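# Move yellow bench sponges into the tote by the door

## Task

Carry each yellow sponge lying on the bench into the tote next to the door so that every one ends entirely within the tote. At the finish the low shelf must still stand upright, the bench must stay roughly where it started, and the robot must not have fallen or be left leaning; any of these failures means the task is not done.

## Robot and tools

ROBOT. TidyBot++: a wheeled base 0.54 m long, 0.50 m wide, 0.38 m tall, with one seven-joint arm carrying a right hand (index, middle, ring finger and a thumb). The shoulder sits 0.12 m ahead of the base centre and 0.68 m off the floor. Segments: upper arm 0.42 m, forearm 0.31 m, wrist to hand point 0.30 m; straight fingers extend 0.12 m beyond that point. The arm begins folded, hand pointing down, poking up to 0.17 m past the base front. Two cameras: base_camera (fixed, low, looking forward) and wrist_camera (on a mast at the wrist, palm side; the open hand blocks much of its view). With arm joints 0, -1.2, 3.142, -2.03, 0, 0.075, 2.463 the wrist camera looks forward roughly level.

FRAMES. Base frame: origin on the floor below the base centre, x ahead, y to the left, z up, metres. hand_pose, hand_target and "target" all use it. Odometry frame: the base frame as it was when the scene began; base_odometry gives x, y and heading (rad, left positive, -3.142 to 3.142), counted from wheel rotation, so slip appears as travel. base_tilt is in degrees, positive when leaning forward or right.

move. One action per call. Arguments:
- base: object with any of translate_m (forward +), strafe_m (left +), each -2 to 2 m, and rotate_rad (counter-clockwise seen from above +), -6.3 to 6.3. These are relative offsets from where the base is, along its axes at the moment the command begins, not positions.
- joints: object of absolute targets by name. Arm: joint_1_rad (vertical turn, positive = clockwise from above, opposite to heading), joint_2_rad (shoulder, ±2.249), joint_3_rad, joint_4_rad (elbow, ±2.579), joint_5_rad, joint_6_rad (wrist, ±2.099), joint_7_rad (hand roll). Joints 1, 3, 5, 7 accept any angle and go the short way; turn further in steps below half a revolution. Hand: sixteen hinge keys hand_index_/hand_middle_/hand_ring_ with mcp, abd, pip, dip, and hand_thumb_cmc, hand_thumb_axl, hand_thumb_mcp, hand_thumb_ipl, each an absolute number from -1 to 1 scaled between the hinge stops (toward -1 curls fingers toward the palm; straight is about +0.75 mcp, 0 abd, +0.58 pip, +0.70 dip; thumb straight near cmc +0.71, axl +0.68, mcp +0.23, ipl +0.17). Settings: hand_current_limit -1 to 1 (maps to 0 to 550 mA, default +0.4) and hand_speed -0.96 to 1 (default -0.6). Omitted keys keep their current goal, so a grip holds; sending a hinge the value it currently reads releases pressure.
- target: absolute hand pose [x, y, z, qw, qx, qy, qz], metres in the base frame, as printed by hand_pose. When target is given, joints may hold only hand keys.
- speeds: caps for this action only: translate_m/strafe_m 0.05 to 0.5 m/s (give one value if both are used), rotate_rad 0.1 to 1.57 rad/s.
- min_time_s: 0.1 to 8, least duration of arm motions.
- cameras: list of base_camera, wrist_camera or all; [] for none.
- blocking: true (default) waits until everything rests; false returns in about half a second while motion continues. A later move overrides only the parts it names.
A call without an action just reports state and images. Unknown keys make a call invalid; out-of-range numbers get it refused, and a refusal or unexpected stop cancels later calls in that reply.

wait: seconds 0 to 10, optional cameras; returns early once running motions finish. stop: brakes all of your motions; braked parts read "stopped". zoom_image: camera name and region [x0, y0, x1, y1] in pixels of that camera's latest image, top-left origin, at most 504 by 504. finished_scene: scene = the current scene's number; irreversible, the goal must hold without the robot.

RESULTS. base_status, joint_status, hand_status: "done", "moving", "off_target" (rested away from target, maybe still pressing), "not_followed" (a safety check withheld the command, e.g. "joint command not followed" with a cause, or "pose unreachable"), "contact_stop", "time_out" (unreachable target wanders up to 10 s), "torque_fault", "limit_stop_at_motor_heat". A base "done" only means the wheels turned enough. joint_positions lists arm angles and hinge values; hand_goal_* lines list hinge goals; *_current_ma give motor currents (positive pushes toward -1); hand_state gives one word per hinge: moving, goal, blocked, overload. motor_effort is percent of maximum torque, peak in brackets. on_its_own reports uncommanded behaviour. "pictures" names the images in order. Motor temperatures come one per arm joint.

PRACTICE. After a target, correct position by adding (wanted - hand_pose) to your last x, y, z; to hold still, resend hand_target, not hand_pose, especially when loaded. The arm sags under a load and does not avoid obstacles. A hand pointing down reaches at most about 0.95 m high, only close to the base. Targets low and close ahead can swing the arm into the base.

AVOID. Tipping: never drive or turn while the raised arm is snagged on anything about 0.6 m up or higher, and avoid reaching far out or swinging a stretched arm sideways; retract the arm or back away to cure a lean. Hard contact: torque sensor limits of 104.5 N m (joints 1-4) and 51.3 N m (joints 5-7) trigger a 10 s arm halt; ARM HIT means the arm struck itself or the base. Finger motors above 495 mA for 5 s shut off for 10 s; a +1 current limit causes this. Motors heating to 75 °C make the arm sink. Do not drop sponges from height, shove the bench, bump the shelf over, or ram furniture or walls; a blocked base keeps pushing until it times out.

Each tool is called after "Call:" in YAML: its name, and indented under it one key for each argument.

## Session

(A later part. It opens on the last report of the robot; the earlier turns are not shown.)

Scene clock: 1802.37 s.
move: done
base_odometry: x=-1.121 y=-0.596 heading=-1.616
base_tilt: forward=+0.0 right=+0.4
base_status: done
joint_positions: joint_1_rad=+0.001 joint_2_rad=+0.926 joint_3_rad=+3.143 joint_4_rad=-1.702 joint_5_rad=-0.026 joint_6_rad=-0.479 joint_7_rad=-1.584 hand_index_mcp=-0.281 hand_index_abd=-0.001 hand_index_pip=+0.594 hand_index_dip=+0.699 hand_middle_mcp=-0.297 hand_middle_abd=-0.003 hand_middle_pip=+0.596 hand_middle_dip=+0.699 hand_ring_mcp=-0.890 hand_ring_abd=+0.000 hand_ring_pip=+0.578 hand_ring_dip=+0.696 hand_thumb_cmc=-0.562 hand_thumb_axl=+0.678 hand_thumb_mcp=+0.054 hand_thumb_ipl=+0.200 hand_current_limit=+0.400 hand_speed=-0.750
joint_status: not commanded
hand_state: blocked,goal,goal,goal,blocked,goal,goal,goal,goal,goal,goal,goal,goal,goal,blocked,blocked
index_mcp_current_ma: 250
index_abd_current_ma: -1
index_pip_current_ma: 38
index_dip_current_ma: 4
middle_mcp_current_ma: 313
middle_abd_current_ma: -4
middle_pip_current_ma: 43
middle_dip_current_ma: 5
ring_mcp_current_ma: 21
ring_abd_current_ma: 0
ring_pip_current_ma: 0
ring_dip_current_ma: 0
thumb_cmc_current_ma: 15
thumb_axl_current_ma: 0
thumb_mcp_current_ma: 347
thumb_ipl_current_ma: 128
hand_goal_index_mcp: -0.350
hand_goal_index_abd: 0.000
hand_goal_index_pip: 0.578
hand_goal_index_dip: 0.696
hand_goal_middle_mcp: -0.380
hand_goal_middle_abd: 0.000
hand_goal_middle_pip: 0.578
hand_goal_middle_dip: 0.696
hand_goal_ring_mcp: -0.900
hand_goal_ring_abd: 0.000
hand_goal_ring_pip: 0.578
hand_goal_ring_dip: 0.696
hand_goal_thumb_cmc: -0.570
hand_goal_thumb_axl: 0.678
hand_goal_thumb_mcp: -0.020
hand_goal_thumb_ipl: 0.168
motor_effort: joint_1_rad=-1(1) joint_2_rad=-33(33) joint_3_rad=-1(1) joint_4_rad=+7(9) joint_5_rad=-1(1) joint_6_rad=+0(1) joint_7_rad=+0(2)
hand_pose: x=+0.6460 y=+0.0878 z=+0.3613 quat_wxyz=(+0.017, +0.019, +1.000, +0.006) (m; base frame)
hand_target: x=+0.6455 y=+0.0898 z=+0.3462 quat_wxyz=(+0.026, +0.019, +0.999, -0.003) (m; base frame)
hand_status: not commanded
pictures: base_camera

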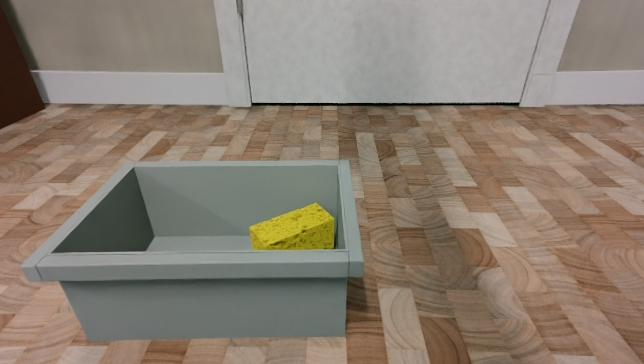

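Call:
move:
  joints: {"joint_2_rad": 1.26, "joint_4_rad": -1.625, "joint_6_rad": -0.23}
  min_time_s: 2.5
  cameras: ["base_camera"]

Call:
move:
  joints: {"joint_2_rad": 1.42, "joint_4_rad": -1.52, "joint_6_rad": -0.12}
  min_time_s: 2
  cameras: ["base_camera"]

Scene clock: 1822.90 s.
move: done
base_odometry: x=-1.121 y=-0.596 heading=-1.616
base_tilt: forward=-0.1 right=+0.4
base_status: not commanded
joint_positions: joint_1_rad=+0.001 joint_2_rad=+1.231 joint_3_rad=+3.143 joint_4_rad=-1.649 joint_5_rad=-0.023 joint_6_rad=-0.295 joint_7_rad=-1.584 hand_index_mcp=-0.281 hand_index_abd=-0.001 hand_index_pip=+0.594 hand_index_dip=+0.699 hand_middle_mcp=-0.297 hand_middle_abd=-0.003 hand_middle_pip=+0.596 hand_middle_dip=+0.699 hand_ring_mcp=-0.890 hand_ring_abd=+0.000 hand_ring_pip=+0.578 hand_ring_dip=+0.696 hand_thumb_cmc=-0.562 hand_thumb_axl=+0.678 hand_thumb_mcp=+0.054 hand_thumb_ipl=+0.200 hand_current_limit=+0.400 hand_speed=-0.750
joint_status: all done
hand_state: blocked,goal,goal,goal,blocked,goal,goal,goal,goal,goal,goal,goal,goal,goal,blocked,blocked
index_mcp_current_ma: 250
index_abd_current_ma: -1
index_pip_current_ma: 38
index_dip_current_ma: 4
middle_mcp_current_ma: 313
middle_abd_current_ma: -4
middle_pip_current_ma: 43
middle_dip_current_ma: 5
ring_mcp_current_ma: 21
ring_abd_current_ma: 0
ring_pip_current_ma: 0
ring_dip_current_ma: 0
thumb_cmc_current_ma: 15
thumb_axl_current_ma: 0
thumb_mcp_current_ma: 347
thumb_ipl_current_ma: 128
hand_goal_index_mcp: -0.350
hand_goal_index_abd: 0.000
hand_goal_index_pip: 0.578
hand_goal_index_dip: 0.696
hand_goal_middle_mcp: -0.380
hand_goal_middle_abd: 0.000
hand_goal_middle_pip: 0.578
hand_goal_middle_dip: 0.696
hand_goal_ring_mcp: -0.900
hand_goal_ring_abd: 0.000
hand_goal_ring_pip: 0.578
hand_goal_ring_dip: 0.696
hand_goal_thumb_cmc: -0.570
hand_goal_thumb_axl: 0.678
hand_goal_thumb_mcp: -0.020
hand_goal_thumb_ipl: 0.168
motor_effort: joint_1_rad=+0(1) joint_2_rad=-33(35) joint_3_rad=-1(1) joint_4_rad=+4(8) joint_5_rad=+0(1) joint_6_rad=-1(1) joint_7_rad=-1(1)
hand_pose: x=+0.6130 y=+0.0863 z=+0.2166 quat_wxyz=(-0.016, +0.018, +1.000, +0.002) (m; base frame)
hand_target: x=+0.6331 y=+0.0907 z=+0.2054 quat_wxyz=(+0.013, +0.018, +1.000, -0.002) (m; base frame)
hand_status: not commanded
pictures: base_camera

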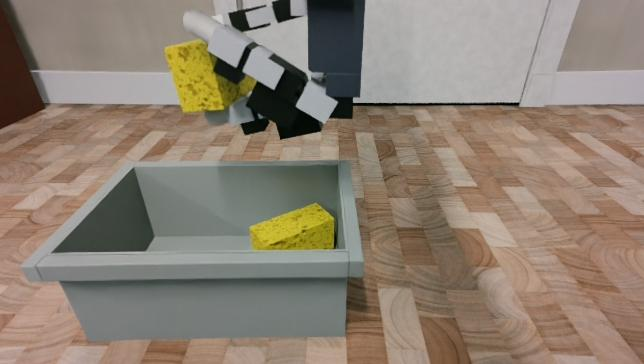

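Scene clock: 1825.23 s.
move: done
base_odometry: x=-1.121 y=-0.596 heading=-1.616
base_tilt: forward=-0.2 right=+0.4
base_status: not commanded
joint_positions: joint_1_rad=+0.001 joint_2_rad=+1.385 joint_3_rad=+3.143 joint_4_rad=-1.545 joint_5_rad=-0.022 joint_6_rad=-0.187 joint_7_rad=-1.584 hand_index_mcp=-0.285 hand_index_abd=-0.001 hand_index_pip=+0.600 hand_index_dip=+0.699 hand_middle_mcp=-0.297 hand_middle_abd=-0.003 hand_middle_pip=+0.596 hand_middle_dip=+0.699 hand_ring_mcp=-0.890 hand_ring_abd=+0.000 hand_ring_pip=+0.578 hand_ring_dip=+0.696 hand_thumb_cmc=-0.563 hand_thumb_axl=+0.678 hand_thumb_mcp=+0.054 hand_thumb_ipl=+0.200 hand_current_limit=+0.400 hand_speed=-0.750
joint_status: all done
hand_state: blocked,goal,blocked,goal,blocked,goal,goal,goal,goal,goal,goal,goal,goal,goal,blocked,blocked
index_mcp_current_ma: 230
index_abd_current_ma: -1
index_pip_current_ma: 54
index_dip_current_ma: 4
middle_mcp_current_ma: 313
middle_abd_current_ma: -4
middle_pip_current_ma: 43
middle_dip_current_ma: 5
ring_mcp_current_ma: 21
ring_abd_current_ma: 0
ring_pip_current_ma: 0
ring_dip_current_ma: 0
thumb_cmc_current_ma: 13
thumb_axl_current_ma: 0
thumb_mcp_current_ma: 347
thumb_ipl_current_ma: 130
hand_goal_index_mcp: -0.350
hand_goal_index_abd: 0.000
hand_goal_index_pip: 0.578
hand_goal_index_dip: 0.696
hand_goal_middle_mcp: -0.380
hand_goal_middle_abd: 0.000
hand_goal_middle_pip: 0.578
hand_goal_middle_dip: 0.696
hand_goal_ring_mcp: -0.900
hand_goal_ring_abd: 0.000
hand_goal_ring_pip: 0.578
hand_goal_ring_dip: 0.696
hand_goal_thumb_cmc: -0.570
hand_goal_thumb_axl: 0.678
hand_goal_thumb_mcp: -0.020
hand_goal_thumb_ipl: 0.168
motor_effort: joint_1_rad=-1(1) joint_2_rad=-32(35) joint_3_rad=-1(2) joint_4_rad=+4(5) joint_5_rad=+0(1) joint_6_rad=+0(1) joint_7_rad=-1(2)
hand_pose: x=+0.6321 y=+0.0855 z=+0.1518 quat_wxyz=(+0.013, +0.018, +1.000, +0.002) (m; base frame)
hand_target: x=+0.6481 y=+0.0916 z=+0.1385 quat_wxyz=(+0.041, +0.018, +0.999, +0.000) (m; base frame)
hand_status: not commanded
pictures: base_camera

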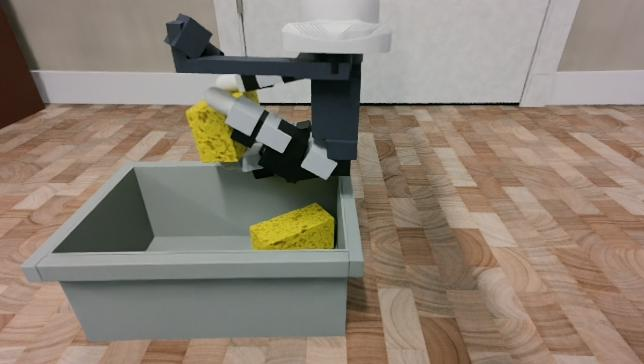

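Call:
move:
  joints: {"joint_2_rad": 1.34, "joint_4_rad": -1.57, "joint_6_rad": -0.17}
  min_time_s: 1.5

Call:
move:
  base: {"translate_m": -0.055}
  speeds: {"translate_m": 0.15}
  cameras: ["base_camera"]

Scene clock: 1841.73 s.
move: done
base_odometry: x=-1.121 y=-0.596 heading=-1.616
base_tilt: forward=-0.1 right=+0.4
base_status: not commanded
joint_positions: joint_1_rad=+0.001 joint_2_rad=+1.355 joint_3_rad=+3.143 joint_4_rad=-1.549 joint_5_rad=-0.022 joint_6_rad=-0.187 joint_7_rad=-1.584 hand_index_mcp=-0.285 hand_index_abd=-0.001 hand_index_pip=+0.600 hand_index_dip=+0.699 hand_middle_mcp=-0.297 hand_middle_abd=-0.003 hand_middle_pip=+0.596 hand_middle_dip=+0.699 hand_ring_mcp=-0.890 hand_ring_abd=+0.000 hand_ring_pip=+0.578 hand_ring_dip=+0.696 hand_thumb_cmc=-0.563 hand_thumb_axl=+0.678 hand_thumb_mcp=+0.054 hand_thumb_ipl=+0.200 hand_current_limit=+0.400 hand_speed=-0.750
joint_status: all done
hand_state: blocked,goal,blocked,goal,blocked,goal,goal,goal,goal,goal,goal,goal,goal,goal,blocked,blocked
index_mcp_current_ma: 230
index_abd_current_ma: -1
index_pip_current_ma: 54
index_dip_current_ma: 4
middle_mcp_current_ma: 313
middle_abd_current_ma: -4
middle_pip_current_ma: 43
middle_dip_current_ma: 5
ring_mcp_current_ma: 21
ring_abd_current_ma: 0
ring_pip_current_ma: 0
ring_dip_current_ma: 0
thumb_cmc_current_ma: 13
thumb_axl_current_ma: 0
thumb_mcp_current_ma: 347
thumb_ipl_current_ma: 130
hand_goal_index_mcp: -0.350
hand_goal_index_abd: 0.000
hand_goal_index_pip: 0.578
hand_goal_index_dip: 0.696
hand_goal_middle_mcp: -0.380
hand_goal_middle_abd: 0.000
hand_goal_middle_pip: 0.578
hand_goal_middle_dip: 0.696
hand_goal_ring_mcp: -0.900
hand_goal_ring_abd: 0.000
hand_goal_ring_pip: 0.578
hand_goal_ring_dip: 0.696
hand_goal_thumb_cmc: -0.570
hand_goal_thumb_axl: 0.678
hand_goal_thumb_mcp: -0.020
hand_goal_thumb_ipl: 0.168
motor_effort: joint_1_rad=+0(1) joint_2_rad=-35(36) joint_3_rad=-1(2) joint_4_rad=+4(5) joint_5_rad=+0(1) joint_6_rad=+0(1) joint_7_rad=+0(2)
hand_pose: x=+0.6450 y=+0.0855 z=+0.1667 quat_wxyz=(+0.025, +0.018, +1.000, +0.002) (m; base frame)
hand_target: x=+0.6449 y=+0.0912 z=+0.1725 quat_wxyz=(+0.031, +0.018, +0.999, -0.001) (m; base frame)
hand_status: not commanded
pictures: none

Scene clock: 1842.70 s.
move: done
base_odometry: x=-1.119 y=-0.541 heading=-1.616
base_tilt: forward=-0.2 right=+0.4
base_status: done
joint_positions: joint_1_rad=+0.000 joint_2_rad=+1.353 joint_3_rad=+3.143 joint_4_rad=-1.557 joint_5_rad=-0.022 joint_6_rad=-0.187 joint_7_rad=-1.584 hand_index_mcp=-0.285 hand_index_abd=-0.001 hand_index_pip=+0.600 hand_index_dip=+0.699 hand_middle_mcp=-0.297 hand_middle_abd=-0.003 hand_middle_pip=+0.596 hand_middle_dip=+0.699 hand_ring_mcp=-0.890 hand_ring_abd=+0.000 hand_ring_pip=+0.578 hand_ring_dip=+0.696 hand_thumb_cmc=-0.563 hand_thumb_axl=+0.678 hand_thumb_mcp=+0.054 hand_thumb_ipl=+0.200 hand_current_limit=+0.400 hand_speed=-0.750
joint_status: not commanded
hand_state: blocked,goal,blocked,goal,blocked,goal,goal,goal,goal,goal,goal,goal,goal,goal,blocked,blocked
index_mcp_current_ma: 230
index_abd_current_ma: -1
index_pip_current_ma: 54
index_dip_current_ma: 4
middle_mcp_current_ma: 313
middle_abd_current_ma: -4
middle_pip_current_ma: 43
middle_dip_current_ma: 5
ring_mcp_current_ma: 21
ring_abd_current_ma: 0
ring_pip_current_ma: 0
ring_dip_current_ma: 0
thumb_cmc_current_ma: 13
thumb_axl_current_ma: 0
thumb_mcp_current_ma: 347
thumb_ipl_current_ma: 130
hand_goal_index_mcp: -0.350
hand_goal_index_abd: 0.000
hand_goal_index_pip: 0.578
hand_goal_index_dip: 0.696
hand_goal_middle_mcp: -0.380
hand_goal_middle_abd: 0.000
hand_goal_middle_pip: 0.578
hand_goal_middle_dip: 0.696
hand_goal_ring_mcp: -0.900
hand_goal_ring_abd: 0.000
hand_goal_ring_pip: 0.578
hand_goal_ring_dip: 0.696
hand_goal_thumb_cmc: -0.570
hand_goal_thumb_axl: 0.678
hand_goal_thumb_mcp: -0.020
hand_goal_thumb_ipl: 0.168
motor_effort: joint_1_rad=+0(3) joint_2_rad=-34(37) joint_3_rad=-1(2) joint_4_rad=+3(5) joint_5_rad=+0(1) joint_6_rad=+0(1) joint_7_rad=+0(1)
hand_pose: x=+0.6414 y=+0.0861 z=+0.1670 quat_wxyz=(+0.023, +0.017, +1.000, +0.002) (m; base frame)
hand_target: x=+0.6449 y=+0.0912 z=+0.1725 quat_wxyz=(+0.031, +0.018, +0.999, -0.001) (m; base frame)
hand_status: not commanded
pictures: base_camera

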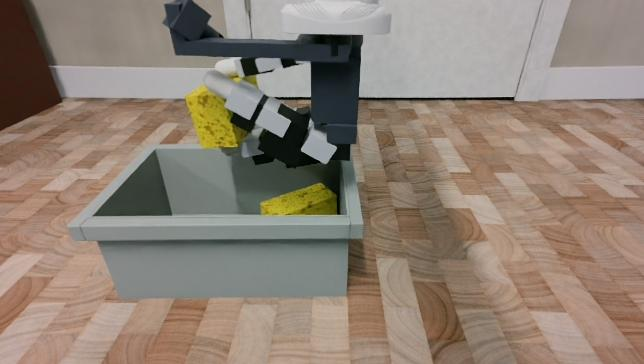

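Call:
move:
  joints: {"joint_2_rad": 1.42, "joint_4_rad": -1.52, "joint_6_rad": -0.12}
  min_time_s: 2

Call:
move:
  joints: {"joint_2_rad": 1.48, "joint_4_rad": -1.48, "joint_6_rad": -0.12}
  min_time_s: 1.5
  cameras: ["base_camera"]

Call:
zoom_image:
  camera: "base_camera"
  region: [130, 60, 400, 260]

Scene clock: 1854.07 s.
move: done
base_odometry: x=-1.119 y=-0.541 heading=-1.616
base_tilt: forward=-0.1 right=+0.4
base_status: not commanded
joint_positions: joint_1_rad=+0.000 joint_2_rad=+1.386 joint_3_rad=+3.143 joint_4_rad=-1.544 joint_5_rad=-0.022 joint_6_rad=-0.184 joint_7_rad=-1.584 hand_index_mcp=-0.285 hand_index_abd=-0.001 hand_index_pip=+0.600 hand_index_dip=+0.699 hand_middle_mcp=-0.297 hand_middle_abd=-0.003 hand_middle_pip=+0.596 hand_middle_dip=+0.699 hand_ring_mcp=-0.890 hand_ring_abd=+0.000 hand_ring_pip=+0.578 hand_ring_dip=+0.696 hand_thumb_cmc=-0.563 hand_thumb_axl=+0.678 hand_thumb_mcp=+0.054 hand_thumb_ipl=+0.200 hand_current_limit=+0.400 hand_speed=-0.750
joint_status: all done
hand_state: blocked,goal,blocked,goal,blocked,goal,goal,goal,goal,goal,goal,goal,goal,goal,blocked,blocked
index_mcp_current_ma: 230
index_abd_current_ma: -1
index_pip_current_ma: 54
index_dip_current_ma: 4
middle_mcp_current_ma: 313
middle_abd_current_ma: -4
middle_pip_current_ma: 43
middle_dip_current_ma: 5
ring_mcp_current_ma: 21
ring_abd_current_ma: 0
ring_pip_current_ma: 0
ring_dip_current_ma: 0
thumb_cmc_current_ma: 13
thumb_axl_current_ma: 0
thumb_mcp_current_ma: 347
thumb_ipl_current_ma: 130
hand_goal_index_mcp: -0.350
hand_goal_index_abd: 0.000
hand_goal_index_pip: 0.578
hand_goal_index_dip: 0.696
hand_goal_middle_mcp: -0.380
hand_goal_middle_abd: 0.000
hand_goal_middle_pip: 0.578
hand_goal_middle_dip: 0.696
hand_goal_ring_mcp: -0.900
hand_goal_ring_abd: 0.000
hand_goal_ring_pip: 0.578
hand_goal_ring_dip: 0.696
hand_goal_thumb_cmc: -0.570
hand_goal_thumb_axl: 0.678
hand_goal_thumb_mcp: -0.020
hand_goal_thumb_ipl: 0.168
motor_effort: joint_1_rad=+0(1) joint_2_rad=-34(36) joint_3_rad=-1(1) joint_4_rad=+3(5) joint_5_rad=+0(1) joint_6_rad=+0(1) joint_7_rad=+0(2)
hand_pose: x=+0.6325 y=+0.0861 z=+0.1512 quat_wxyz=(+0.014, +0.017, +1.000, +0.002) (m; base frame)
hand_target: x=+0.6481 y=+0.0916 z=+0.1385 quat_wxyz=(+0.041, +0.018, +0.999, +0.000) (m; base frame)
hand_status: not commanded
pictures: none

Scene clock: 1855.87 s.
move: done
base_odometry: x=-1.119 y=-0.541 heading=-1.616
base_tilt: forward=-0.1 right=+0.4
base_status: not commanded
joint_positions: joint_1_rad=+0.000 joint_2_rad=+1.447 joint_3_rad=+3.143 joint_4_rad=-1.504 joint_5_rad=-0.022 joint_6_rad=-0.184 joint_7_rad=-1.584 hand_index_mcp=-0.285 hand_index_abd=-0.001 hand_index_pip=+0.600 hand_index_dip=+0.699 hand_middle_mcp=-0.297 hand_middle_abd=-0.003 hand_middle_pip=+0.596 hand_middle_dip=+0.699 hand_ring_mcp=-0.890 hand_ring_abd=+0.000 hand_ring_pip=+0.578 hand_ring_dip=+0.696 hand_thumb_cmc=-0.563 hand_thumb_axl=+0.678 hand_thumb_mcp=+0.054 hand_thumb_ipl=+0.200 hand_current_limit=+0.400 hand_speed=-0.750
joint_status: all done
hand_state: blocked,goal,blocked,goal,blocked,goal,goal,goal,goal,goal,goal,goal,goal,goal,blocked,blocked
index_mcp_current_ma: 230
index_abd_current_ma: -1
index_pip_current_ma: 54
index_dip_current_ma: 4
middle_mcp_current_ma: 313
middle_abd_current_ma: -4
middle_pip_current_ma: 43
middle_dip_current_ma: 5
ring_mcp_current_ma: 21
ring_abd_current_ma: 0
ring_pip_current_ma: 0
ring_dip_current_ma: 0
thumb_cmc_current_ma: 13
thumb_axl_current_ma: 0
thumb_mcp_current_ma: 347
thumb_ipl_current_ma: 130
hand_goal_index_mcp: -0.350
hand_goal_index_abd: 0.000
hand_goal_index_pip: 0.578
hand_goal_index_dip: 0.696
hand_goal_middle_mcp: -0.380
hand_goal_middle_abd: 0.000
hand_goal_middle_pip: 0.578
hand_goal_middle_dip: 0.696
hand_goal_ring_mcp: -0.900
hand_goal_ring_abd: 0.000
hand_goal_ring_pip: 0.578
hand_goal_ring_dip: 0.696
hand_goal_thumb_cmc: -0.570
hand_goal_thumb_axl: 0.678
hand_goal_thumb_mcp: -0.020
hand_goal_thumb_ipl: 0.168
motor_effort: joint_1_rad=-1(1) joint_2_rad=-34(35) joint_3_rad=-1(2) joint_4_rad=+3(4) joint_5_rad=+0(1) joint_6_rad=+0(1) joint_7_rad=+0(1)
hand_pose: x=+0.6243 y=+0.0861 z=+0.1243 quat_wxyz=(+0.004, +0.017, +1.000, +0.001) (m; base frame)
hand_target: x=+0.6390 y=+0.0915 z=+0.1113 quat_wxyz=(+0.031, +0.018, +0.999, +0.000) (m; base frame)
hand_status: not commanded
pictures: base_camera

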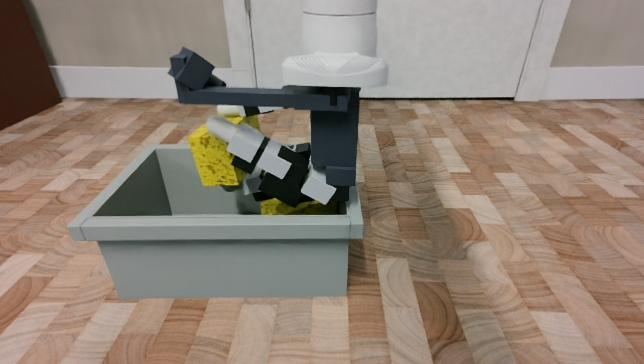

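Scaled by 1.867.

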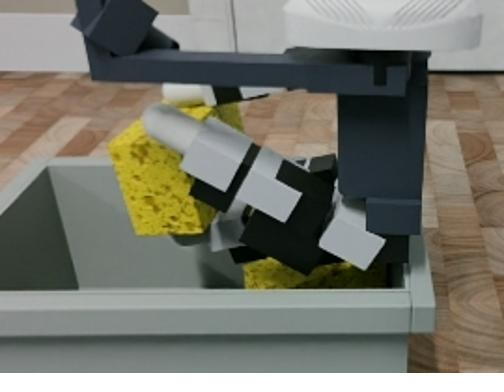

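Call:
move:
  base: {"translate_m": 0.018}
  speeds: {"translate_m": 0.1}

Call:
move:
  joints: {"joint_2_rad": 1.54, "joint_4_rad": -1.44, "joint_6_rad": -0.12}
  min_time_s: 1.5
  cameras: ["base_camera"]

Call:
zoom_image:
  camera: "base_camera"
  region: [130, 60, 400, 260]

Scene clock: 1874.57 s.
move: done
base_odometry: x=-1.120 y=-0.558 heading=-1.616
base_tilt: forward=-0.1 right=+0.4
base_status: done
joint_positions: joint_1_rad=-0.001 joint_2_rad=+1.450 joint_3_rad=+3.143 joint_4_rad=-1.494 joint_5_rad=-0.022 joint_6_rad=-0.179 joint_7_rad=-1.584 hand_index_mcp=-0.285 hand_index_abd=-0.001 hand_index_pip=+0.600 hand_index_dip=+0.699 hand_middle_mcp=-0.297 hand_middle_abd=-0.003 hand_middle_pip=+0.596 hand_middle_dip=+0.699 hand_ring_mcp=-0.890 hand_ring_abd=+0.000 hand_ring_pip=+0.578 hand_ring_dip=+0.696 hand_thumb_cmc=-0.563 hand_thumb_axl=+0.678 hand_thumb_mcp=+0.054 hand_thumb_ipl=+0.200 hand_current_limit=+0.400 hand_speed=-0.750
joint_status: not commanded
hand_state: blocked,goal,blocked,goal,blocked,goal,goal,goal,goal,goal,goal,goal,goal,goal,blocked,blocked
index_mcp_current_ma: 230
index_abd_current_ma: -1
index_pip_current_ma: 54
index_dip_current_ma: 4
middle_mcp_current_ma: 313
middle_abd_current_ma: -4
middle_pip_current_ma: 43
middle_dip_current_ma: 5
ring_mcp_current_ma: 21
ring_abd_current_ma: 0
ring_pip_current_ma: 0
ring_dip_current_ma: 0
thumb_cmc_current_ma: 13
thumb_axl_current_ma: 0
thumb_mcp_current_ma: 347
thumb_ipl_current_ma: 130
hand_goal_index_mcp: -0.350
hand_goal_index_abd: 0.000
hand_goal_index_pip: 0.578
hand_goal_index_dip: 0.696
hand_goal_middle_mcp: -0.380
hand_goal_middle_abd: 0.000
hand_goal_middle_pip: 0.578
hand_goal_middle_dip: 0.696
hand_goal_ring_mcp: -0.900
hand_goal_ring_abd: 0.000
hand_goal_ring_pip: 0.578
hand_goal_ring_dip: 0.696
hand_goal_thumb_cmc: -0.570
hand_goal_thumb_axl: 0.678
hand_goal_thumb_mcp: -0.020
hand_goal_thumb_ipl: 0.168
motor_effort: joint_1_rad=+0(2) joint_2_rad=-34(35) joint_3_rad=-1(2) joint_4_rad=+3(4) joint_5_rad=+0(1) joint_6_rad=+0(1) joint_7_rad=-1(2)
hand_pose: x=+0.6295 y=+0.0862 z=+0.1236 quat_wxyz=(+0.009, +0.017, +1.000, +0.001) (m; base frame)
hand_target: x=+0.6390 y=+0.0915 z=+0.1113 quat_wxyz=(+0.031, +0.018, +0.999, +0.000) (m; base frame)
hand_status: not commanded
pictures: none

Scene clock: 1876.37 s.
move: done
base_odometry: x=-1.120 y=-0.558 heading=-1.616
base_tilt: forward=-0.2 right=+0.4
base_status: not commanded
joint_positions: joint_1_rad=-0.001 joint_2_rad=+1.479 joint_3_rad=+3.143 joint_4_rad=-1.466 joint_5_rad=-0.021 joint_6_rad=-0.179 joint_7_rad=-1.584 hand_index_mcp=-0.316 hand_index_abd=+0.000 hand_index_pip=+0.591 hand_index_dip=+0.699 hand_middle_mcp=-0.304 hand_middle_abd=+0.003 hand_middle_pip=+0.598 hand_middle_dip=+0.700 hand_ring_mcp=-0.890 hand_ring_abd=+0.000 hand_ring_pip=+0.578 hand_ring_dip=+0.696 hand_thumb_cmc=-0.593 hand_thumb_axl=+0.676 hand_thumb_mcp=+0.081 hand_thumb_ipl=+0.203 hand_current_limit=+0.400 hand_speed=-0.750
joint_status: all done
hand_state: blocked,goal,goal,goal,blocked,goal,goal,goal,goal,goal,goal,goal,blocked,goal,blocked,blocked
index_mcp_current_ma: 103
index_abd_current_ma: 0
index_pip_current_ma: 28
index_dip_current_ma: 4
middle_mcp_current_ma: 283
middle_abd_current_ma: 3
middle_pip_current_ma: 48
middle_dip_current_ma: 7
ring_mcp_current_ma: 21
ring_abd_current_ma: 0
ring_pip_current_ma: 0
ring_dip_current_ma: 0
thumb_cmc_current_ma: -61
thumb_axl_current_ma: -5
thumb_mcp_current_ma: 385
thumb_ipl_current_ma: 142
hand_goal_index_mcp: -0.350
hand_goal_index_abd: 0.000
hand_goal_index_pip: 0.578
hand_goal_index_dip: 0.696
hand_goal_middle_mcp: -0.380
hand_goal_middle_abd: 0.000
hand_goal_middle_pip: 0.578
hand_goal_middle_dip: 0.696
hand_goal_ring_mcp: -0.900
hand_goal_ring_abd: 0.000
hand_goal_ring_pip: 0.578
hand_goal_ring_dip: 0.696
hand_goal_thumb_cmc: -0.570
hand_goal_thumb_axl: 0.678
hand_goal_thumb_mcp: -0.020
hand_goal_thumb_ipl: 0.168
on_its_own: hand_index_mcp moved -0.031 toward your old target -0.350
motor_effort: joint_1_rad=-1(1) joint_2_rad=-28(35) joint_3_rad=+0(2) joint_4_rad=+4(5) joint_5_rad=+0(1) joint_6_rad=+2(2) joint_7_rad=-1(2)
hand_pose: x=+0.6304 y=+0.0862 z=+0.1114 quat_wxyz=(+0.009, +0.017, +1.000, +0.001) (m; base frame)
hand_target: x=+0.6283 y=+0.0913 z=+0.0842 quat_wxyz=(+0.021, +0.018, +1.000, -0.001) (m; base frame)
hand_status: not commanded
pictures: base_camera

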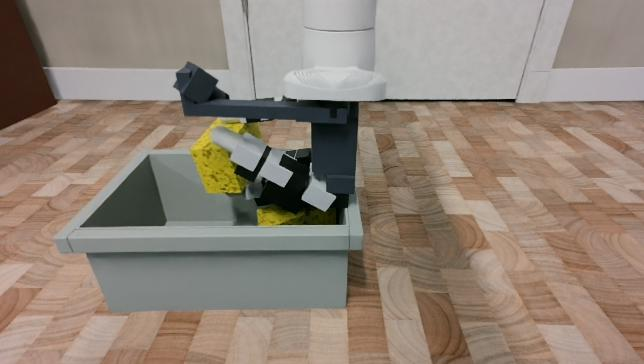

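Scaled by 1.867.

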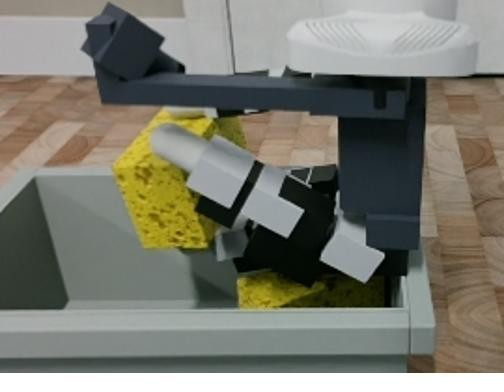

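Call:
move:
  joints: {"joint_2_rad": 1.44, "joint_4_rad": -1.51, "joint_6_rad": -0.13}
  min_time_s: 1.5
  cameras: ["base_camera"]

Call:
zoom_image:
  camera: "base_camera"
  region: [130, 60, 400, 260]

Scene clock: 1890.53 s.
move: done
base_odometry: x=-1.120 y=-0.558 heading=-1.616
base_tilt: forward=-0.1 right=+0.4
base_status: not commanded
joint_positions: joint_1_rad=-0.001 joint_2_rad=+1.460 joint_3_rad=+3.143 joint_4_rad=-1.489 joint_5_rad=-0.021 joint_6_rad=-0.179 joint_7_rad=-1.585 hand_index_mcp=-0.311 hand_index_abd=+0.000 hand_index_pip=+0.592 hand_index_dip=+0.699 hand_middle_mcp=-0.316 hand_middle_abd=+0.001 hand_middle_pip=+0.598 hand_middle_dip=+0.700 hand_ring_mcp=-0.890 hand_ring_abd=+0.000 hand_ring_pip=+0.578 hand_ring_dip=+0.696 hand_thumb_cmc=-0.569 hand_thumb_axl=+0.676 hand_thumb_mcp=+0.081 hand_thumb_ipl=+0.203 hand_current_limit=+0.400 hand_speed=-0.750
joint_status: all done
hand_state: blocked,goal,goal,goal,blocked,goal,goal,goal,goal,goal,goal,goal,goal,goal,blocked,blocked
index_mcp_current_ma: 121
index_abd_current_ma: 0
index_pip_current_ma: 32
index_dip_current_ma: 4
middle_mcp_current_ma: 227
middle_abd_current_ma: 1
middle_pip_current_ma: 48
middle_dip_current_ma: 7
ring_mcp_current_ma: 21
ring_abd_current_ma: 0
ring_pip_current_ma: 0
ring_dip_current_ma: 0
thumb_cmc_current_ma: 1
thumb_axl_current_ma: -3
thumb_mcp_current_ma: 385
thumb_ipl_current_ma: 142
hand_goal_index_mcp: -0.350
hand_goal_index_abd: 0.000
hand_goal_index_pip: 0.578
hand_goal_index_dip: 0.696
hand_goal_middle_mcp: -0.380
hand_goal_middle_abd: 0.000
hand_goal_middle_pip: 0.578
hand_goal_middle_dip: 0.696
hand_goal_ring_mcp: -0.900
hand_goal_ring_abd: 0.000
hand_goal_ring_pip: 0.578
hand_goal_ring_dip: 0.696
hand_goal_thumb_cmc: -0.570
hand_goal_thumb_axl: 0.678
hand_goal_thumb_mcp: -0.020
hand_goal_thumb_ipl: 0.168
motor_effort: joint_1_rad=+0(1) joint_2_rad=-34(35) joint_3_rad=-1(2) joint_4_rad=+3(5) joint_5_rad=+0(1) joint_6_rad=+0(2) joint_7_rad=+0(2)
hand_pose: x=+0.6270 y=+0.0862 z=+0.1188 quat_wxyz=(+0.007, +0.017, +1.000, +0.001) (m; base frame)
hand_target: x=+0.6402 y=+0.0914 z=+0.1286 quat_wxyz=(+0.031, +0.018, +0.999, -0.001) (m; base frame)
hand_status: not commanded
pictures: base_camera

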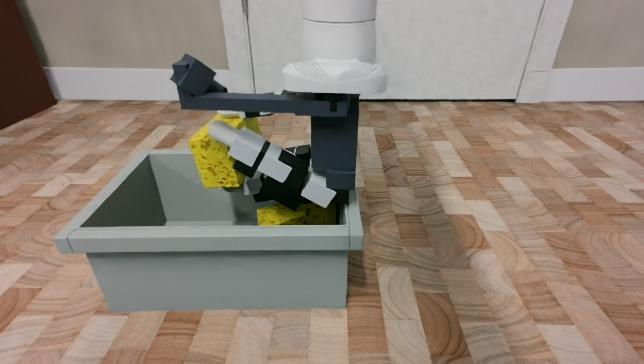

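Scaled by 1.867.

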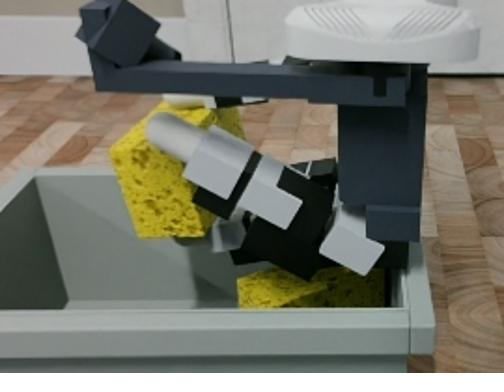

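Call:
move:
  base: {"translate_m": -0.018}
  speeds: {"translate_m": 0.1}
  cameras: ["base_camera"]

Call:
zoom_image:
  camera: "base_camera"
  region: [130, 60, 400, 260]

Scene clock: 1919.80 s.
move: done
base_odometry: x=-1.119 y=-0.540 heading=-1.616
base_tilt: forward=-0.1 right=+0.4
base_status: done
joint_positions: joint_1_rad=-0.001 joint_2_rad=+1.455 joint_3_rad=+3.143 joint_4_rad=-1.496 joint_5_rad=-0.021 joint_6_rad=-0.179 joint_7_rad=-1.585 hand_index_mcp=-0.311 hand_index_abd=+0.000 hand_index_pip=+0.592 hand_index_dip=+0.699 hand_middle_mcp=-0.316 hand_middle_abd=+0.001 hand_middle_pip=+0.598 hand_middle_dip=+0.700 hand_ring_mcp=-0.890 hand_ring_abd=+0.000 hand_ring_pip=+0.578 hand_ring_dip=+0.696 hand_thumb_cmc=-0.569 hand_thumb_axl=+0.676 hand_thumb_mcp=+0.080 hand_thumb_ipl=+0.203 hand_current_limit=+0.400 hand_speed=-0.750
joint_status: not commanded
hand_state: blocked,goal,goal,goal,blocked,goal,goal,goal,goal,goal,goal,goal,goal,goal,blocked,blocked
index_mcp_current_ma: 123
index_abd_current_ma: 0
index_pip_current_ma: 32
index_dip_current_ma: 4
middle_mcp_current_ma: 227
middle_abd_current_ma: 1
middle_pip_current_ma: 48
middle_dip_current_ma: 7
ring_mcp_current_ma: 21
ring_abd_current_ma: 0
ring_pip_current_ma: 0
ring_dip_current_ma: 0
thumb_cmc_current_ma: 1
thumb_axl_current_ma: -3
thumb_mcp_current_ma: 385
thumb_ipl_current_ma: 142
hand_goal_index_mcp: -0.350
hand_goal_index_abd: 0.000
hand_goal_index_pip: 0.578
hand_goal_index_dip: 0.696
hand_goal_middle_mcp: -0.380
hand_goal_middle_abd: 0.000
hand_goal_middle_pip: 0.578
hand_goal_middle_dip: 0.696
hand_goal_ring_mcp: -0.900
hand_goal_ring_abd: 0.000
hand_goal_ring_pip: 0.578
hand_goal_ring_dip: 0.696
hand_goal_thumb_cmc: -0.570
hand_goal_thumb_axl: 0.678
hand_goal_thumb_mcp: -0.020
hand_goal_thumb_ipl: 0.168
motor_effort: joint_1_rad=+0(1) joint_2_rad=-35(36) joint_3_rad=-1(1) joint_4_rad=+3(4) joint_5_rad=+0(1) joint_6_rad=+0(1) joint_7_rad=+0(1)
hand_pose: x=+0.6255 y=+0.0865 z=+0.1207 quat_wxyz=(+0.006, +0.017, +1.000, +0.001) (m; base frame)
hand_target: x=+0.6402 y=+0.0914 z=+0.1286 quat_wxyz=(+0.031, +0.018, +0.999, -0.001) (m; base frame)
hand_status: not commanded
pictures: base_camera

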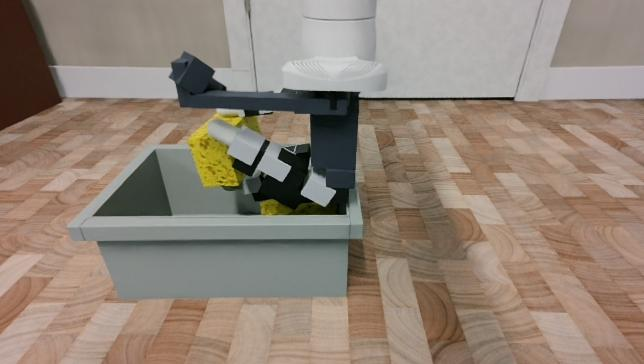

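Scaled by 1.867.

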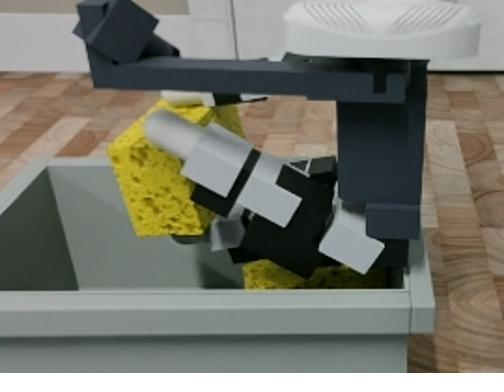

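Call:
move:
  joints: {"joint_2_rad": 1.48, "joint_4_rad": -1.48, "joint_6_rad": -0.12}
  min_time_s: 2
  cameras: ["base_camera", "wrist_camera"]

Call:
zoom_image:
  camera: "base_camera"
  region: [130, 60, 400, 260]

Scene clock: 1931.33 s.
move: done
base_odometry: x=-1.119 y=-0.540 heading=-1.616
base_tilt: forward=-0.1 right=+0.4
base_status: not commanded
joint_positions: joint_1_rad=-0.001 joint_2_rad=+1.455 joint_3_rad=+3.143 joint_4_rad=-1.496 joint_5_rad=-0.021 joint_6_rad=-0.178 joint_7_rad=-1.585 hand_index_mcp=-0.311 hand_index_abd=+0.000 hand_index_pip=+0.592 hand_index_dip=+0.699 hand_middle_mcp=-0.316 hand_middle_abd=+0.001 hand_middle_pip=+0.598 hand_middle_dip=+0.700 hand_ring_mcp=-0.890 hand_ring_abd=+0.000 hand_ring_pip=+0.578 hand_ring_dip=+0.696 hand_thumb_cmc=-0.569 hand_thumb_axl=+0.676 hand_thumb_mcp=+0.080 hand_thumb_ipl=+0.203 hand_current_limit=+0.400 hand_speed=-0.750
joint_status: all done
hand_state: blocked,goal,goal,goal,blocked,goal,goal,goal,goal,goal,goal,goal,goal,goal,blocked,blocked
index_mcp_current_ma: 123
index_abd_current_ma: 0
index_pip_current_ma: 32
index_dip_current_ma: 4
middle_mcp_current_ma: 227
middle_abd_current_ma: 1
middle_pip_current_ma: 48
middle_dip_current_ma: 7
ring_mcp_current_ma: 21
ring_abd_current_ma: 0
ring_pip_current_ma: 0
ring_dip_current_ma: 0
thumb_cmc_current_ma: 1
thumb_axl_current_ma: -3
thumb_mcp_current_ma: 385
thumb_ipl_current_ma: 142
hand_goal_index_mcp: -0.350
hand_goal_index_abd: 0.000
hand_goal_index_pip: 0.578
hand_goal_index_dip: 0.696
hand_goal_middle_mcp: -0.380
hand_goal_middle_abd: 0.000
hand_goal_middle_pip: 0.578
hand_goal_middle_dip: 0.696
hand_goal_ring_mcp: -0.900
hand_goal_ring_abd: 0.000
hand_goal_ring_pip: 0.578
hand_goal_ring_dip: 0.696
hand_goal_thumb_cmc: -0.570
hand_goal_thumb_axl: 0.678
hand_goal_thumb_mcp: -0.020
hand_goal_thumb_ipl: 0.168
motor_effort: joint_1_rad=-1(1) joint_2_rad=-34(36) joint_3_rad=-1(2) joint_4_rad=+2(4) joint_5_rad=+0(1) joint_6_rad=+0(1) joint_7_rad=-1(1)
hand_pose: x=+0.6259 y=+0.0865 z=+0.1207 quat_wxyz=(+0.006, +0.017, +1.000, +0.001) (m; base frame)
hand_target: x=+0.6390 y=+0.0915 z=+0.1113 quat_wxyz=(+0.031, +0.018, +0.999, +0.000) (m; base frame)
hand_status: not commanded
pictures: base_camera, wrist_camera
camera_calibration:
wrist_camera: T_world_to_cam=[[0.778696, 0.627397, 0.0025407, -0.514391], [0.413539, -0.516303, 0.749944, -0.351422], [0.471824, -0.582928, -0.661496, -0.0361447], [0, 0, 0, 1]] pos_world=[0.562935, 0.120217, 0.240944]

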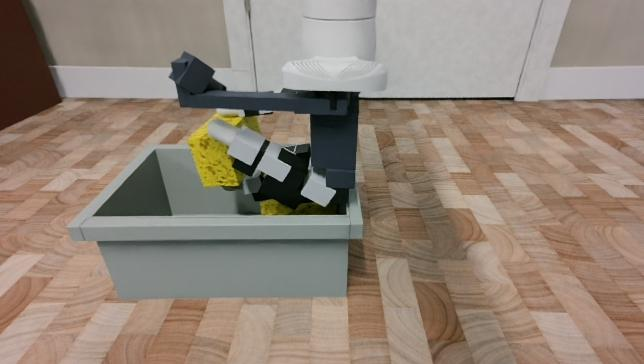

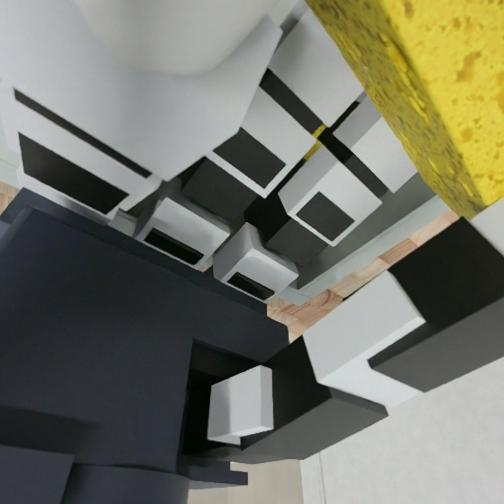

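Scaled by 1.867.

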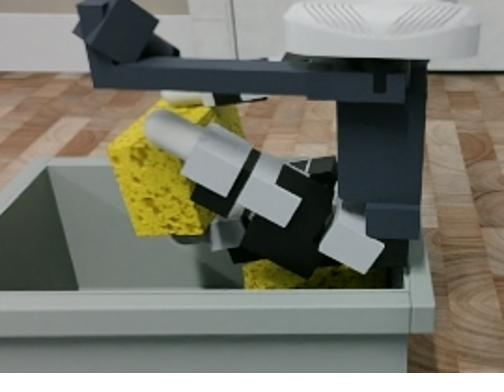

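Call:
move:
  joints: {"joint_2_rad": 1.52, "joint_4_rad": -1.46, "joint_6_rad": -0.12}
  min_time_s: 2
  cameras: ["base_camera"]

Call:
zoom_image:
  camera: "base_camera"
  region: [130, 60, 400, 260]

Scene clock: 1944.10 s.
move: done
base_odometry: x=-1.119 y=-0.540 heading=-1.616
base_tilt: forward=-0.2 right=+0.4
base_status: not commanded
joint_positions: joint_1_rad=-0.001 joint_2_rad=+1.478 joint_3_rad=+3.143 joint_4_rad=-1.487 joint_5_rad=-0.021 joint_6_rad=-0.178 joint_7_rad=-1.585 hand_index_mcp=-0.311 hand_index_abd=+0.000 hand_index_pip=+0.592 hand_index_dip=+0.699 hand_middle_mcp=-0.316 hand_middle_abd=+0.001 hand_middle_pip=+0.598 hand_middle_dip=+0.700 hand_ring_mcp=-0.890 hand_ring_abd=+0.000 hand_ring_pip=+0.578 hand_ring_dip=+0.696 hand_thumb_cmc=-0.569 hand_thumb_axl=+0.676 hand_thumb_mcp=+0.080 hand_thumb_ipl=+0.203 hand_current_limit=+0.400 hand_speed=-0.750
joint_status: all done
hand_state: blocked,goal,goal,goal,blocked,goal,goal,goal,goal,goal,goal,goal,goal,goal,blocked,blocked
index_mcp_current_ma: 123
index_abd_current_ma: 0
index_pip_current_ma: 32
index_dip_current_ma: 4
middle_mcp_current_ma: 227
middle_abd_current_ma: 1
middle_pip_current_ma: 48
middle_dip_current_ma: 7
ring_mcp_current_ma: 21
ring_abd_current_ma: 0
ring_pip_current_ma: 0
ring_dip_current_ma: 0
thumb_cmc_current_ma: 1
thumb_axl_current_ma: -3
thumb_mcp_current_ma: 385
thumb_ipl_current_ma: 142
hand_goal_index_mcp: -0.350
hand_goal_index_abd: 0.000
hand_goal_index_pip: 0.578
hand_goal_index_dip: 0.696
hand_goal_middle_mcp: -0.380
hand_goal_middle_abd: 0.000
hand_goal_middle_pip: 0.578
hand_goal_middle_dip: 0.696
hand_goal_ring_mcp: -0.900
hand_goal_ring_abd: 0.000
hand_goal_ring_pip: 0.578
hand_goal_ring_dip: 0.696
hand_goal_thumb_cmc: -0.570
hand_goal_thumb_axl: 0.678
hand_goal_thumb_mcp: -0.020
hand_goal_thumb_ipl: 0.168
motor_effort: joint_1_rad=-1(1) joint_2_rad=-32(35) joint_3_rad=-1(2) joint_4_rad=+3(4) joint_5_rad=-1(1) joint_6_rad=+1(1) joint_7_rad=+0(1)
hand_pose: x=+0.6188 y=+0.0864 z=+0.1103 quat_wxyz=(+0.000, +0.017, +1.000, +0.001) (m; base frame)
hand_target: x=+0.6279 y=+0.0913 z=+0.0926 quat_wxyz=(+0.021, +0.018, +1.000, -0.001) (m; base frame)
hand_status: not commanded
pictures: base_camera

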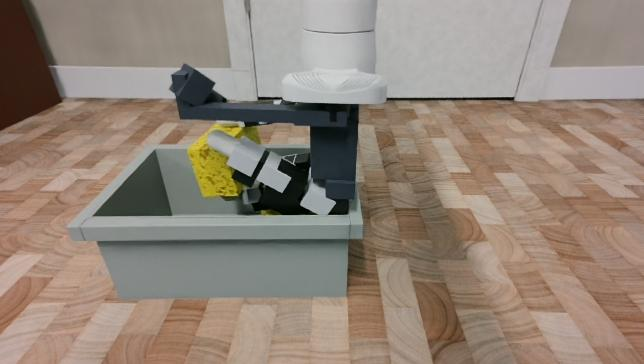

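Scaled by 1.867.

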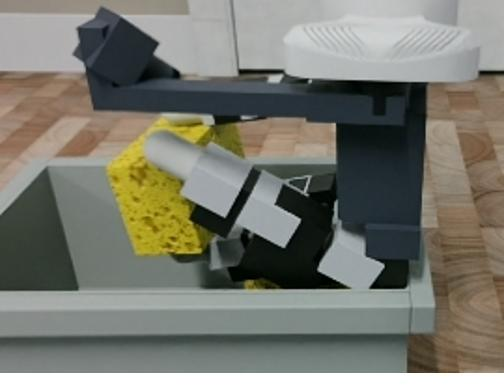

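Call:
move:
  joints: {"joint_2_rad": 1.56, "joint_4_rad": -1.44, "joint_6_rad": -0.1}
  min_time_s: 2
  cameras: ["base_camera"]

Call:
zoom_image:
  camera: "base_camera"
  region: [130, 60, 400, 260]

Scene clock: 1953.30 s.
move: done
base_odometry: x=-1.119 y=-0.540 heading=-1.616
base_tilt: forward=-0.3 right=+0.5
base_status: not commanded
joint_positions: joint_1_rad=-0.001 joint_2_rad=+1.478 joint_3_rad=+3.143 joint_4_rad=-1.486 joint_5_rad=-0.021 joint_6_rad=-0.178 joint_7_rad=-1.585 hand_index_mcp=-0.311 hand_index_abd=+0.000 hand_index_pip=+0.592 hand_index_dip=+0.699 hand_middle_mcp=-0.316 hand_middle_abd=+0.001 hand_middle_pip=+0.598 hand_middle_dip=+0.700 hand_ring_mcp=-0.890 hand_ring_abd=+0.000 hand_ring_pip=+0.578 hand_ring_dip=+0.696 hand_thumb_cmc=-0.569 hand_thumb_axl=+0.676 hand_thumb_mcp=+0.080 hand_thumb_ipl=+0.203 hand_current_limit=+0.400 hand_speed=-0.750
joint_status: all done
hand_state: blocked,goal,goal,goal,blocked,goal,goal,goal,goal,goal,goal,goal,goal,goal,blocked,blocked
index_mcp_current_ma: 123
index_abd_current_ma: 0
index_pip_current_ma: 32
index_dip_current_ma: 4
middle_mcp_current_ma: 227
middle_abd_current_ma: 1
middle_pip_current_ma: 48
middle_dip_current_ma: 7
ring_mcp_current_ma: 21
ring_abd_current_ma: 0
ring_pip_current_ma: 0
ring_dip_current_ma: 0
thumb_cmc_current_ma: 1
thumb_axl_current_ma: -3
thumb_mcp_current_ma: 385
thumb_ipl_current_ma: 142
hand_goal_index_mcp: -0.350
hand_goal_index_abd: 0.000
hand_goal_index_pip: 0.578
hand_goal_index_dip: 0.696
hand_goal_middle_mcp: -0.380
hand_goal_middle_abd: 0.000
hand_goal_middle_pip: 0.578
hand_goal_middle_dip: 0.696
hand_goal_ring_mcp: -0.900
hand_goal_ring_abd: 0.000
hand_goal_ring_pip: 0.578
hand_goal_ring_dip: 0.696
hand_goal_thumb_cmc: -0.570
hand_goal_thumb_axl: 0.678
hand_goal_thumb_mcp: -0.020
hand_goal_thumb_ipl: 0.168
motor_effort: joint_1_rad=-1(1) joint_2_rad=-26(33) joint_3_rad=-1(2) joint_4_rad=+6(7) joint_5_rad=+0(1) joint_6_rad=+4(5) joint_7_rad=+0(2)
hand_pose: x=+0.6189 y=+0.0864 z=+0.1099 quat_wxyz=(+0.000, +0.017, +1.000, +0.001) (m; base frame)
hand_target: x=+0.6223 y=+0.0913 z=+0.0749 quat_wxyz=(+0.021, +0.018, +1.000, -0.001) (m; base frame)
hand_status: not commanded
pictures: base_camera

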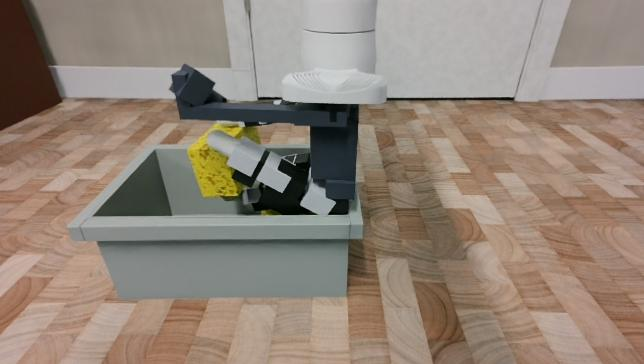

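Scaled by 1.867.

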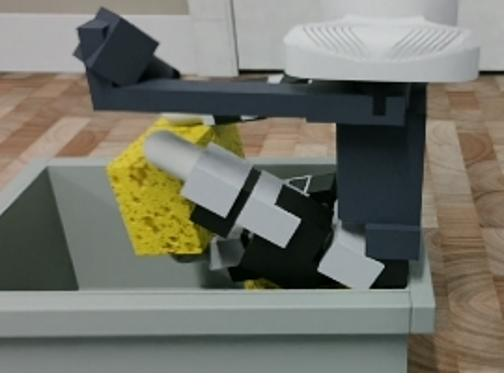

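Call:
move:
  joints: {"joint_2_rad": 1.52, "joint_4_rad": -1.46, "joint_6_rad": -0.12, "hand_thumb_mcp": 0.45, "hand_speed": -0.75}
  cameras: ["base_camera"]

Call:
zoom_image:
  camera: "base_camera"
  region: [130, 60, 400, 260]

Scene clock: 1966.23 s.
move: done
base_odometry: x=-1.119 y=-0.540 heading=-1.616
base_tilt: forward=-0.1 right=+0.4
base_status: not commanded
joint_positions: joint_1_rad=-0.001 joint_2_rad=+1.478 joint_3_rad=+3.143 joint_4_rad=-1.486 joint_5_rad=-0.021 joint_6_rad=-0.178 joint_7_rad=-1.585 hand_index_mcp=-0.327 hand_index_abd=+0.000 hand_index_pip=+0.586 hand_index_dip=+0.699 hand_middle_mcp=-0.358 hand_middle_abd=+0.000 hand_middle_pip=+0.585 hand_middle_dip=+0.700 hand_ring_mcp=-0.890 hand_ring_abd=+0.000 hand_ring_pip=+0.578 hand_ring_dip=+0.696 hand_thumb_cmc=-0.568 hand_thumb_axl=+0.677 hand_thumb_mcp=+0.438 hand_thumb_ipl=+0.169 hand_current_limit=+0.400 hand_speed=-0.750
joint_status: all done
hand_state: blocked,goal,goal,goal,blocked,goal,goal,goal,goal,goal,goal,goal,goal,goal,goal,goal
index_mcp_current_ma: 64
index_abd_current_ma: 0
index_pip_current_ma: 15
index_dip_current_ma: 4
middle_mcp_current_ma: 58
middle_abd_current_ma: 0
middle_pip_current_ma: 12
middle_dip_current_ma: 6
ring_mcp_current_ma: 21
ring_abd_current_ma: 0
ring_pip_current_ma: 0
ring_dip_current_ma: 0
thumb_cmc_current_ma: 4
thumb_axl_current_ma: -2
thumb_mcp_current_ma: -34
thumb_ipl_current_ma: 2
hand_goal_index_mcp: -0.350
hand_goal_index_abd: 0.000
hand_goal_index_pip: 0.578
hand_goal_index_dip: 0.696
hand_goal_middle_mcp: -0.380
hand_goal_middle_abd: 0.000
hand_goal_middle_pip: 0.578
hand_goal_middle_dip: 0.696
hand_goal_ring_mcp: -0.900
hand_goal_ring_abd: 0.000
hand_goal_ring_pip: 0.578
hand_goal_ring_dip: 0.696
hand_goal_thumb_cmc: -0.570
hand_goal_thumb_axl: 0.678
hand_goal_thumb_mcp: 0.450
hand_goal_thumb_ipl: 0.168
on_its_own: hand_middle_mcp moved -0.043 toward your old target -0.380
motor_effort: joint_1_rad=+0(1) joint_2_rad=-28(30) joint_3_rad=-2(2) joint_4_rad=+4(7) joint_5_rad=-1(1) joint_6_rad=+3(5) joint_7_rad=+0(2)
hand_pose: x=+0.6191 y=+0.0864 z=+0.1101 quat_wxyz=(+0.000, +0.017, +1.000, +0.001) (m; base frame)
hand_target: x=+0.6279 y=+0.0913 z=+0.0926 quat_wxyz=(+0.021, +0.018, +1.000, -0.001) (m; base frame)
hand_status: not commanded
pictures: base_camera

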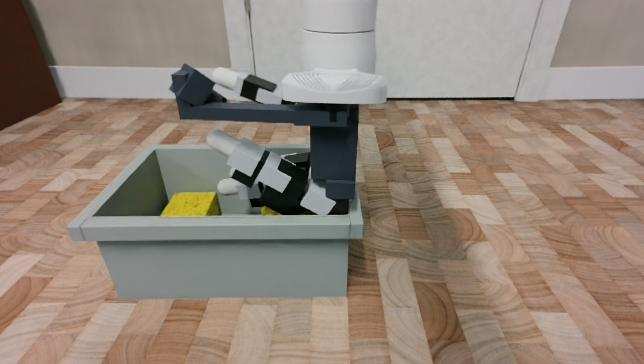

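Scaled by 1.867.

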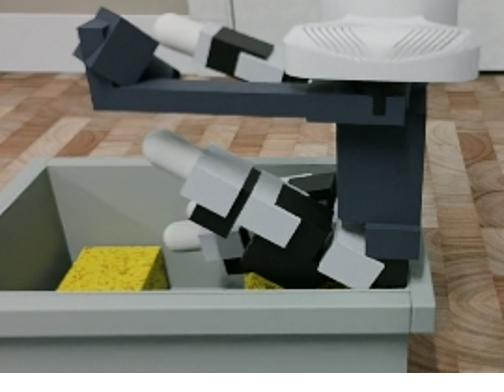

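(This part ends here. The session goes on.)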